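# Fit two printed parts on jig pins, or press CALL

## Task

The courier is waiting, so work quickly. Seat both loose printed parts on their matching pins in the jig, arranged as the drawing shows. If the kit turns out to be one that must not be assembled, do this instead: come down from above with a closed gripper and hold the blue CALL button fully pressed for one second. In that case touch none of the kit's parts, the jig or the drawing. If the kit is fine, do not touch CALL.

## Robot and tools

Robot: two arms, left_arm and right_arm, each with a two-finger gripper. Each arm reports and takes poses in its own base frame. Left base sits at (+0.034, +0.375, 0) m in the scene frame, yawed by quat_wxyz (+1.000, 0, 0, +0.013). Right base sits at (+0.057, -0.308, 0) m, quat (+1.000, 0, 0, -0.007). Scene frame: origin at table height, halfway between the nominal bases. +z is up, +x points out over the table, and left_arm is on the +y side. Image left and right do not match the arm names. Fixed cameras and the table use the scene frame.

Gripper axes: fingers point along the gripper's +z and close along its y. end_effector_position is the point between the pads, about 1 cm short of the tips. Reported poses can be off by a few cm, more at long reach. An arm can also rest a few cm from its command without touching anything.

Row layout (used by every moving tool): 16 plain numbers, left arm first, then right. For each arm: x, y, z in metres, then qw, qx, qy, qz (w first), then opening. Position and quaternion are an absolute target for that arm's end_effector_position and end_effector_quat_wxyz in that arm's own base frame. Opening runs from -1 (closed) to +1 (fully open, 0.094 m). Every row must include both arms. To keep an arm still and unloaded, resend the exact pose from the last result taken before it stopped moving, plus its intended opening. To hold an orientation, repeat the same target quaternion; do not copy the drifting reported one. A 0 in the opening slot is itself a command, so resend the current opening to leave a gripper alone.

execute_actions(actions, cameras): actions is a list of up to 15 actions. Each action is a list of up to 15 rows, and each row is one 1/30 s control step. A short action repeats its last row until 15 steps are filled. Every target must be within 0.6 m of the gripper's current position along each of that gripper's axes. If not, the action is refused for both arms, and the whole call is refused if the first action fails. Images come back only for an empty actions list or when cameras names them. cameras may list names, ["all"], or [] for none. Names: cam_high, cam_low, cam_over, cam_left_wrist, cam_right_wrist. An unknown name voids the call.

move(target, speed, blend, opening_speed, grip_force, blocking, cameras): drives each gripper in a straight line to an absolute target. target is either one 16-number row or a list of up to 15 rows done in order, with no 0.6 m limit. speed is top path speed in m/s, 0.002 to 4.3, default 0.25. It can be one number or one per target, and turning is capped at twice that value in rad/s. blend is a corner radius in m for lists; the default 0 stops at each point. opening_speed sets how fast the opening changes, in units per second on the -1..+1 scale, minimum 0.2. Use it for slow, gentle closing. grip_force is the per-pad force cap in newtons, 10 to 50. Give one value or one per arm. It persists, and lower values close slowly. blocking=false returns after about 0.5 s while the move continues, and a new move replaces it. Paths never avoid obstacles or the other arm. Faster moves lag more and hit harder, and so do targets set deeper past a contact. Steer around an arm's own base rather than near it. The result adds a move: line such as done, off_target, moving, held or fault, plus limits (paced = the pose was clipped, held = steps were withheld). Any arm the line does not name is done, meaning it rests within 10 mm and 2 degrees of its target.

wait(seconds, cameras): 0 to 10 s, holding the last commands. It returns early if a running move ends. stop(cameras): brakes a running move; fast moves need room to stop. zoom_image(camera, region): gives a closer view of [x0, y0, x1, y1] pixels of that camera's newest image, at most 504x504. All images are 672x504. read_manual(section): licence texts only. finished_scene(scene): ends the scene for good.

Result lines: per arm, end_effector_position and quat (base frame), Hand target (where the arm is actually heading, possibly short of your command), Joint positions (the last value is finger opening in m), Joint torques and Joint velocities. grip_measured uses the command scale and reads slightly wide when empty. On a hard part it reads a bit below the part's width. grip_effort_nm is gripper motor effort; negative means closing. Also shown: Tool commands, motor temperatures, MOTOR HOT, and OVER-TEMPERATURE FAULT (the arm goes limp for 30-60 s). Each control step the commanded orientation is clipped to within 40 degrees of the measured one, so large turns need several actions.

Avoid: parts leaving the table, drops, releasing a moving part, fast impacts or hard presses, contact between the two arms or grippers (including closing one gripper on the other's fingers), long stretched holds that overheat motors, and touching CALL unless the kit must not be built.

Each tool is called after ">>>" as name(argument=value, ...) on one line, values as JSON.

## Session

>>> execute_actions(actions=[])

Scene clock: 0.00 s.
left_arm: end_effector_position=(+0.7929, +0.4261, +0.1129) grip_measured=+1.000 grip_effort_nm=n/a end_effector_quat_wxyz=(+0.679, +0.099, +0.688, +0.238) | right_arm: end_effector_position=(+0.3720, +0.0318, +0.3910) grip_measured=+1.000 grip_effort_nm=n/a end_effector_quat_wxyz=(+0.274, -0.158, +0.933, +0.171)
Joint positions: left_arm=[0.563 2.425 1.799 0.662 0.369 0.467 0.094] | right_arm=[-0.13 1.053 1.322 -1.371 -0.479 -0.349 0.094]
Joint velocities: within noise
Joint torques (N m): no reading
Motor temperatures (°C): left_arm=[35 29 31 32 33 30 27] | right_arm=[28 37 31 30 30 30 30]
Heat: left arm: hottest waist 35 °C; right arm: hottest shoulder 37 °C.
Hand target: left_arm +0.7975, +0.4290, +0.1394; +0.690, +0.103, +0.672, +0.248 | right_arm +0.3750, +0.0314, +0.4048; +0.288, -0.162, +0.929, +0.166
Tool commands: left_gripper/opening=+1.0 right_gripper/opening=+1.0

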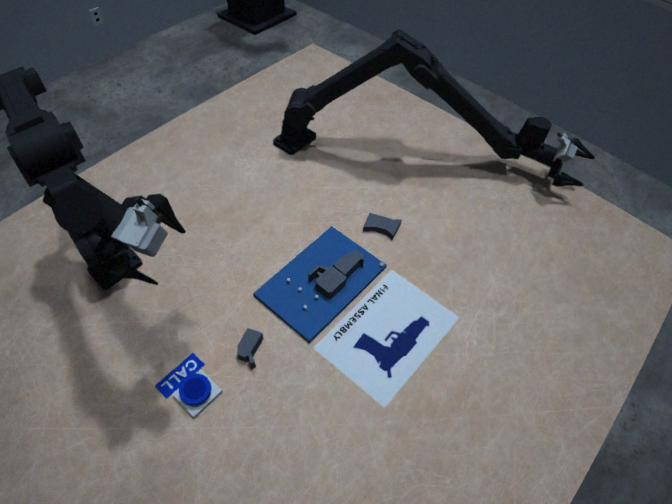

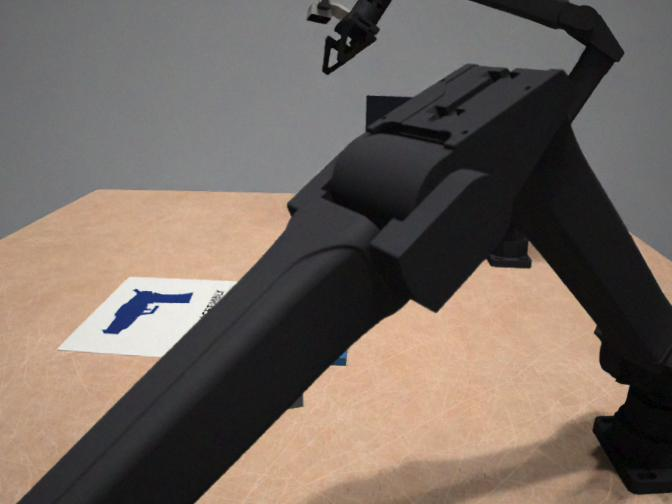

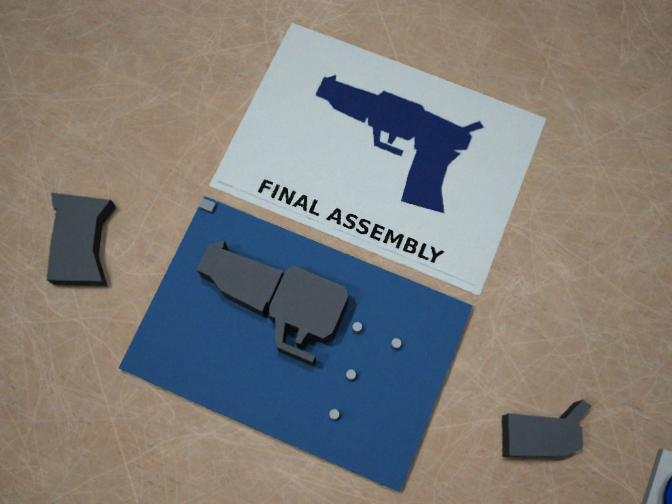

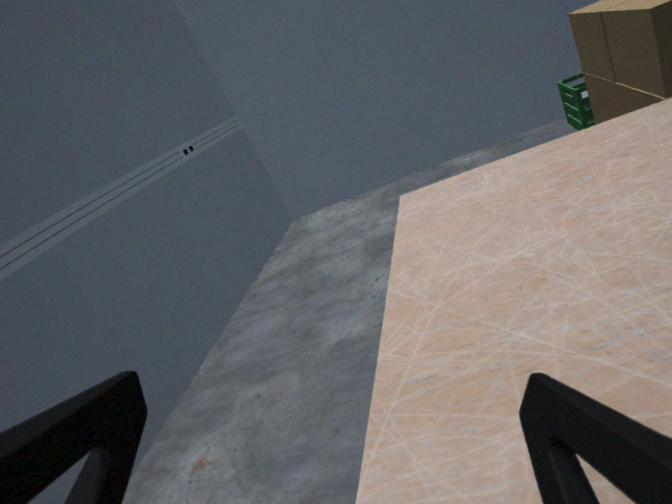

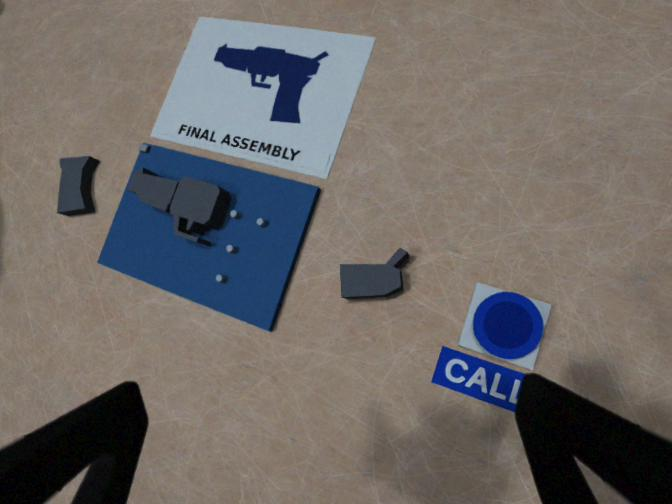

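>>> zoom_image(camera="cam_over", region=[110, 20, 560, 480])

>>> zoom_image(camera="cam_right_wrist", region=[400, 250, 600, 430])

>>> zoom_image(camera="cam_high", region=[140, 320, 280, 430])

Scaled by 1.096.

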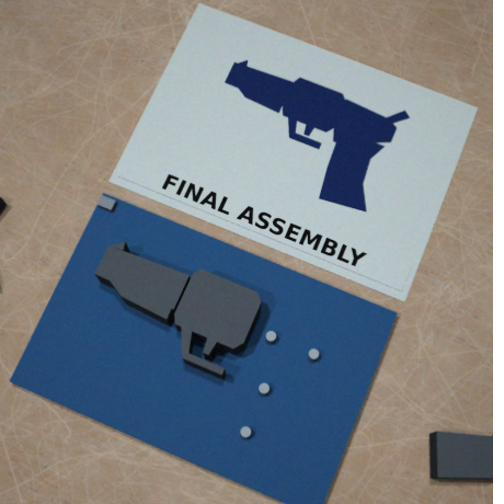

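Scaled by 2.520.

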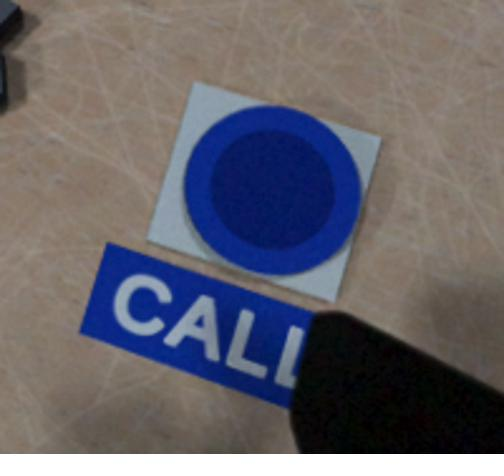

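Scaled by 3.600.

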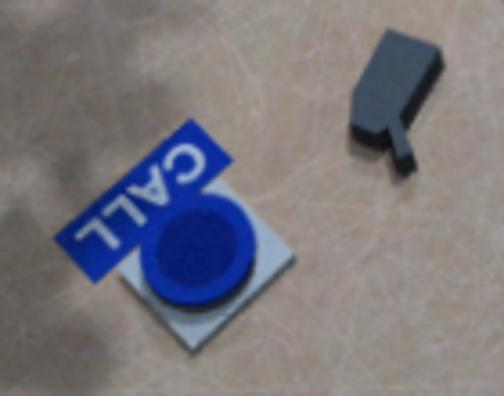

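>>> move(target=[0.7929, 0.4261, 0.1129, 0.679, 0.099, 0.688, 0.238, 1.0, 0.433, -0.052, 0.16, 0, 0, 1, 0, -1.0], speed=0.5, cameras=["cam_high", "cam_right_wrist"])

Scene clock: 30.83 s.
left_arm: end_effector_position=(+0.7929, +0.4261, +0.1129) grip_measured=+1.000 grip_effort_nm=-0.01 end_effector_quat_wxyz=(+0.679, +0.099, +0.688, +0.238) | right_arm: end_effector_position=(+0.4238, -0.0553, +0.1511) grip_measured=-0.989 grip_effort_nm=-0.61 end_effector_quat_wxyz=(-0.015, +0.000, +1.000, +0.003)
Joint positions: left_arm=[0.563 2.425 1.799 0.662 0.369 0.467 0.094] | right_arm=[-0.13 1.52 1.219 -1.301 -0.003 -0.13 0.001]
Joint torques (N m): left_arm=[-1.79 -21.89 9.4 1.17 -0.02 0] | right_arm=[0.67 -10.05 9.69 0.18 0.11 0.05]
Motor temperatures (°C): left_arm=[35 31 33 32 32 30 27] | right_arm=[28 38 36 30 30 30 29]
Heat: left arm: hottest waist 35 °C; right arm: hottest shoulder 38 °C.
Hand target: left_arm +0.7929, +0.4260, +0.1130; +0.679, +0.099, +0.688, +0.238 | right_arm +0.4328, -0.0520, +0.1600; +0.000, +0.000, +1.000, +0.000
Off the commanded pose: left_arm 0.000 m, 0 deg | right_arm 0.013 m, 2 deg.
move: off_target (right_arm)
camera_calibration:
cam_right_wrist: T_world_to_cam=[[-0.0111449, -0.999783, 0.0176152, -0.0566024], [-0.900733, 0.0176876, 0.434013, 0.35566], [-0.43423, -0.0110295, -0.900734, 0.405184], [0, 0, 0, 1]] pos_world=[0.495667, -0.0584119, 0.211599]
Images, in order (width x height): cam_high 672x504, cam_right_wrist 672x504.

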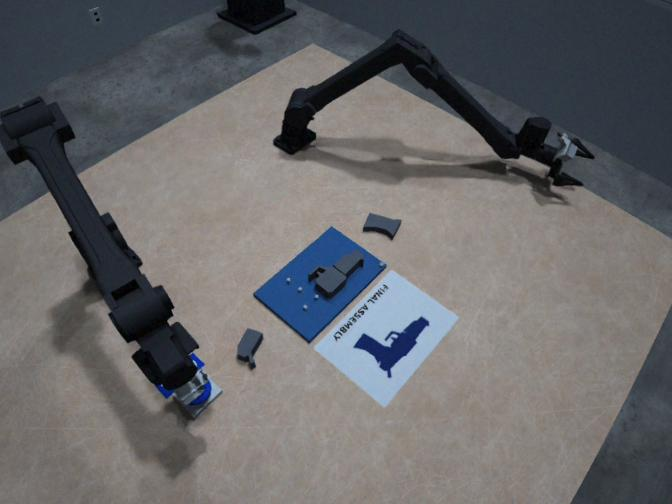

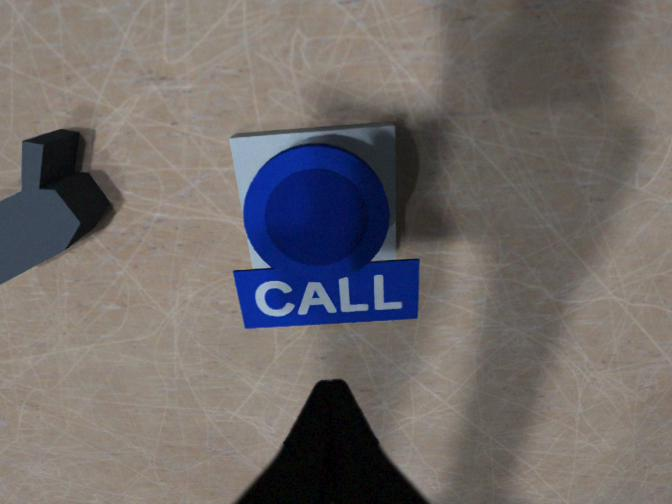

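>>> move(target=[[0.7929, 0.4261, 0.1129, 0.679, 0.099, 0.688, 0.238, 1.0, 0.436, -0.0505, 0.065, 0, 0, 1, 0, -1.0], [0.7929, 0.4261, 0.1129, 0.679, 0.099, 0.688, 0.238, 1.0, 0.436, -0.0505, 0.025, 0, 0, 1, 0, -1.0]], speed=[0.25, 0.05], blend=[0.01, 0], cameras=["cam_over", "cam_right_wrist"])

Scene clock: 51.47 s.
left_arm: end_effector_position=(+0.7929, +0.4261, +0.1129) grip_measured=+1.000 grip_effort_nm=-0.01 end_effector_quat_wxyz=(+0.679, +0.099, +0.688, +0.238) | right_arm: end_effector_position=(+0.4400, -0.0575, +0.0445) grip_measured=-0.989 grip_effort_nm=-0.61 end_effector_quat_wxyz=(+0.013, +0.003, +1.000, +0.000)
Joint positions: left_arm=[0.563 2.425 1.799 0.662 0.369 0.467 0.094] | right_arm=[-0.13 1.647 1.063 -0.96 -0.003 -0.125 0.001]
Joint torques (N m): left_arm=[-1.79 -21.95 9.42 1.18 -0.03 0] | right_arm=[0.79 -8.23 6.04 0.88 0.11 0.03]
Heat: left arm: hottest waist 35 °C; right arm: hottest elbow 40 °C.
Hand target: left_arm +0.7929, +0.4260, +0.1130; +0.679, +0.099, +0.688, +0.238 | right_arm +0.4353, -0.0507, +0.0258; +0.000, +0.000, +1.000, +0.000
Off the commanded pose: left_arm 0.000 m, 0 deg | right_arm 0.021 m, 2 deg.
move: off_target (right_arm)
camera_calibration:
cam_right_wrist: T_world_to_cam=[[-0.0173537, -0.999543, 0.0247335, -0.0542749], [-0.924199, 0.0254748, 0.381062, 0.429684], [-0.381518, -0.0162458, -0.924219, 0.293579], [0, 0, 0, 1]] pos_world=[0.508177, -0.0604268, 0.108937]
Images, in order (width x height): cam_over 672x504, cam_right_wrist 672x504.

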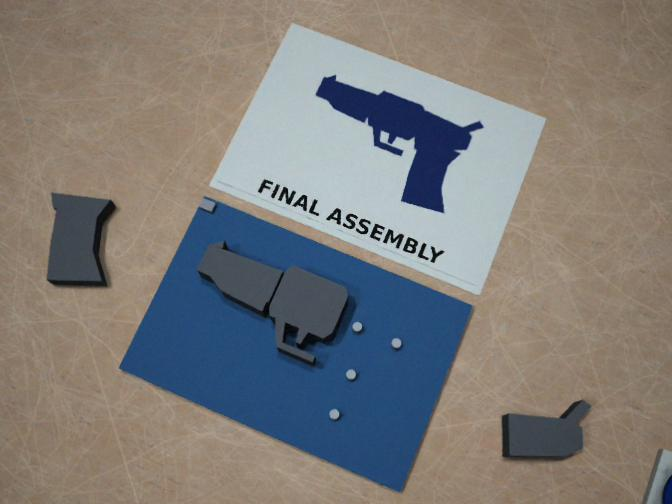

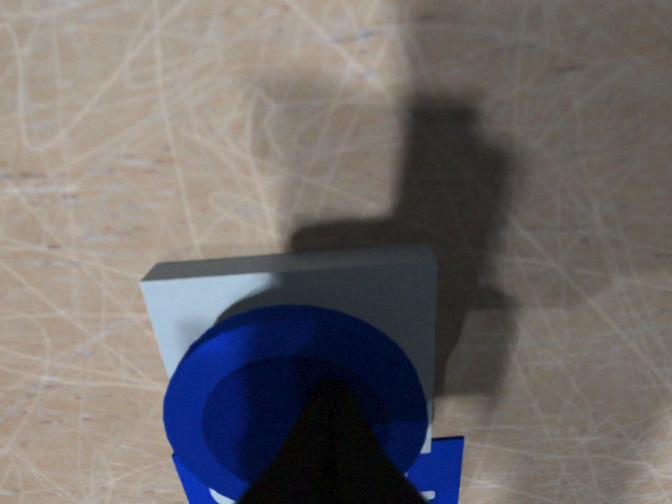

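>>> move(target=[0.7929, 0.4261, 0.1129, 0.679, 0.099, 0.688, 0.238, 1.0, 0.436, -0.0505, 0.005, 0, 0, 1, 0, -1.0], speed=0.05, cameras=["cam_high", "cam_right_wrist"])

Scene clock: 57.37 s.
left_arm: end_effector_position=(+0.7929, +0.4261, +0.1129) grip_measured=+1.000 grip_effort_nm=-0.01 end_effector_quat_wxyz=(+0.679, +0.099, +0.688, +0.238) | right_arm: end_effector_position=(+0.4434, -0.0579, +0.0418) grip_measured=-0.989 grip_effort_nm=-0.61 end_effector_quat_wxyz=(+0.024, +0.003, +1.000, -0.002)
Joint positions: left_arm=[0.563 2.425 1.799 0.662 0.369 0.467 0.094] | right_arm=[-0.13 1.647 1.054 -0.929 -0.003 -0.125 0.001]
Joint torques (N m): left_arm=[-1.79 -21.95 9.42 1.17 -0.02 0.01] | right_arm=[0.85 -6.18 5.03 1.66 0.12 0.03]
Heat: left arm: hottest waist 35 °C; right arm: hottest elbow 40 °C.
Hand target: left_arm +0.7929, +0.4260, +0.1130; +0.679, +0.099, +0.688, +0.238 | right_arm +0.4336, -0.0506, +0.0075; +0.000, +0.000, +1.000, +0.000
Off the commanded pose: left_arm 0.000 m, 0 deg | right_arm 0.038 m, 3 deg.
move: off_target (right_arm)
camera_calibration:
cam_right_wrist: T_world_to_cam=[[-0.0178695, -0.999472, 0.0271387, -0.0545117], [-0.932196, 0.0264685, 0.360986, 0.438307], [-0.361513, -0.0188479, -0.932176, 0.283662], [0, 0, 0, 1]] pos_world=[0.510161, -0.0607378, 0.10768]
Images, in order (width x height): cam_high 672x504, cam_right_wrist 672x504.

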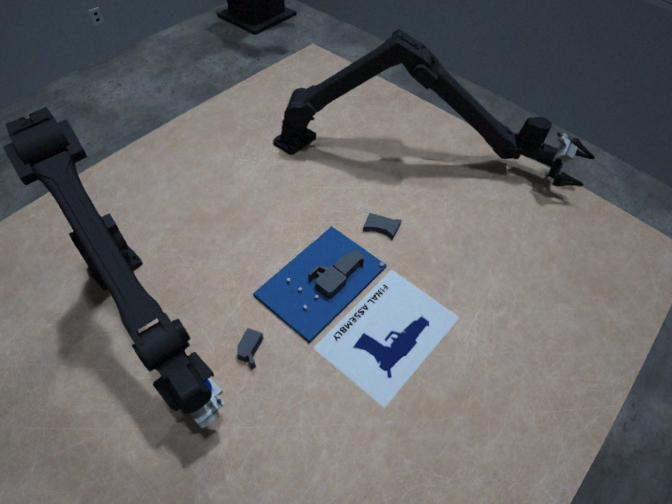

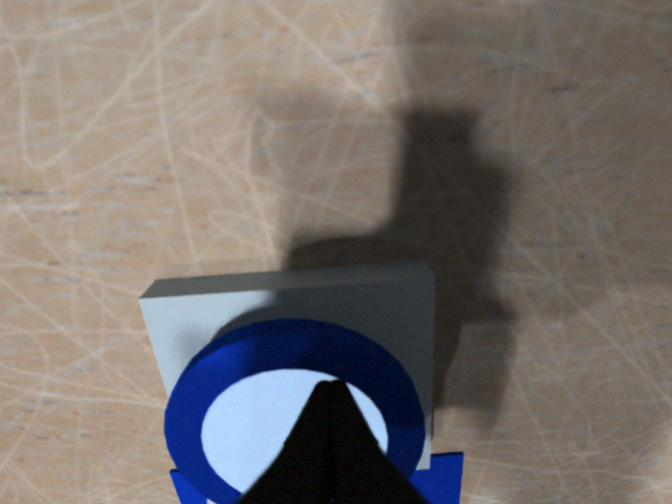

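>>> wait(seconds=0.7, cameras=["cam_right_wrist"])

Scene clock: 59.67 s.
left_arm: end_effector_position=(+0.7929, +0.4261, +0.1129) grip_measured=+1.000 grip_effort_nm=-0.01 end_effector_quat_wxyz=(+0.679, +0.099, +0.688, +0.238) | right_arm: end_effector_position=(+0.4434, -0.0579, +0.0418) grip_measured=-0.989 grip_effort_nm=-0.61 end_effector_quat_wxyz=(+0.024, +0.003, +1.000, -0.002)
Joint positions: left_arm=[0.563 2.425 1.799 0.662 0.369 0.467 0.094] | right_arm=[-0.13 1.647 1.054 -0.929 -0.003 -0.125 0.001]
Joint torques (N m): left_arm=[-1.79 -21.95 9.4 1.2 -0.02 0] | right_arm=[0.85 -6.24 5.03 1.65 0.12 0.04]
Heat: left arm: hottest waist 35 °C; right arm: hottest shoulder 39 °C.
Hand target: left_arm +0.7929, +0.4260, +0.1130; +0.679, +0.099, +0.688, +0.238 | right_arm +0.4336, -0.0506, +0.0075; +0.000, +0.000, +1.000, +0.000
Tool commands: left_gripper/opening=+1.0 right_gripper/opening=-1.0
Off the commanded pose: left_arm 0.000 m, 0 deg | right_arm 0.038 m, 3 deg.
wait: 0.70 s; at rest from the start
camera_calibration:
cam_right_wrist: T_world_to_cam=[[-0.0178695, -0.999472, 0.0271387, -0.0545117], [-0.932196, 0.0264685, 0.360986, 0.438307], [-0.361513, -0.0188479, -0.932176, 0.283662], [0, 0, 0, 1]] pos_world=[0.510161, -0.0607378, 0.10768]
Images, in order (width x height): cam_right_wrist 672x504.

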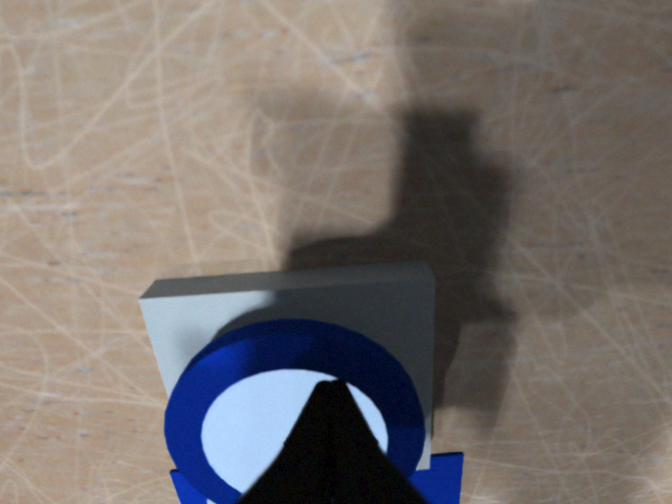

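>>> move(target=[0.7929, 0.4261, 0.1129, 0.679, 0.099, 0.688, 0.238, 1.0, 0.436, -0.0505, 0.11, 0, 0, 1, 0, -1.0], speed=0.2, cameras=["cam_right_wrist"])

Scene clock: 62.40 s.
left_arm: end_effector_position=(+0.7929, +0.4261, +0.1129) grip_measured=+1.000 grip_effort_nm=-0.01 end_effector_quat_wxyz=(+0.679, +0.099, +0.688, +0.238) | right_arm: end_effector_position=(+0.4157, -0.0545, +0.0922) grip_measured=-0.989 grip_effort_nm=-0.61 end_effector_quat_wxyz=(-0.022, +0.003, +1.000, +0.004)
Joint positions: left_arm=[0.563 2.425 1.799 0.662 0.369 0.467 0.094] | right_arm=[-0.13 1.566 1.106 -1.155 -0.002 -0.125 0.001]
Joint torques (N m): left_arm=[-1.85 -21.95 9.42 1.17 -0.02 0] | right_arm=[0.91 -9.88 11.52 -0.42 0.06 0.03]
Heat: left arm: hottest waist 35 °C; right arm: hottest shoulder 39 °C.
Hand target: left_arm +0.7929, +0.4260, +0.1130; +0.679, +0.099, +0.688, +0.238 | right_arm +0.4350, -0.0504, +0.1101; +0.000, +0.000, +1.000, +0.000
Off the commanded pose: left_arm 0.000 m, 0 deg | right_arm 0.027 m, 3 deg.
move: off_target (right_arm)
camera_calibration:
cam_right_wrist: T_world_to_cam=[[-0.0158844, -0.999722, 0.017445, -0.0528693], [-0.89505, 0.0219939, 0.445424, 0.370751], [-0.445683, -0.00853885, -0.89515, 0.352966], [0, 0, 0, 1]] pos_world=[0.488312, -0.0579949, 0.151738]
Images, in order (width x height): cam_right_wrist 672x504.

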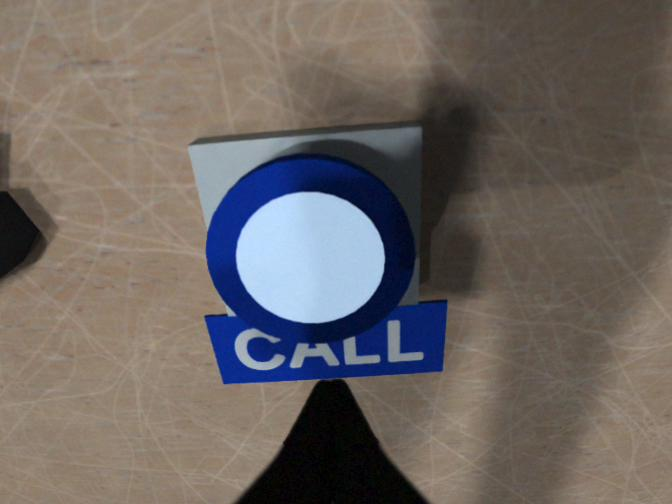

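>>> finished_scene()

The scene is finished: the task was done.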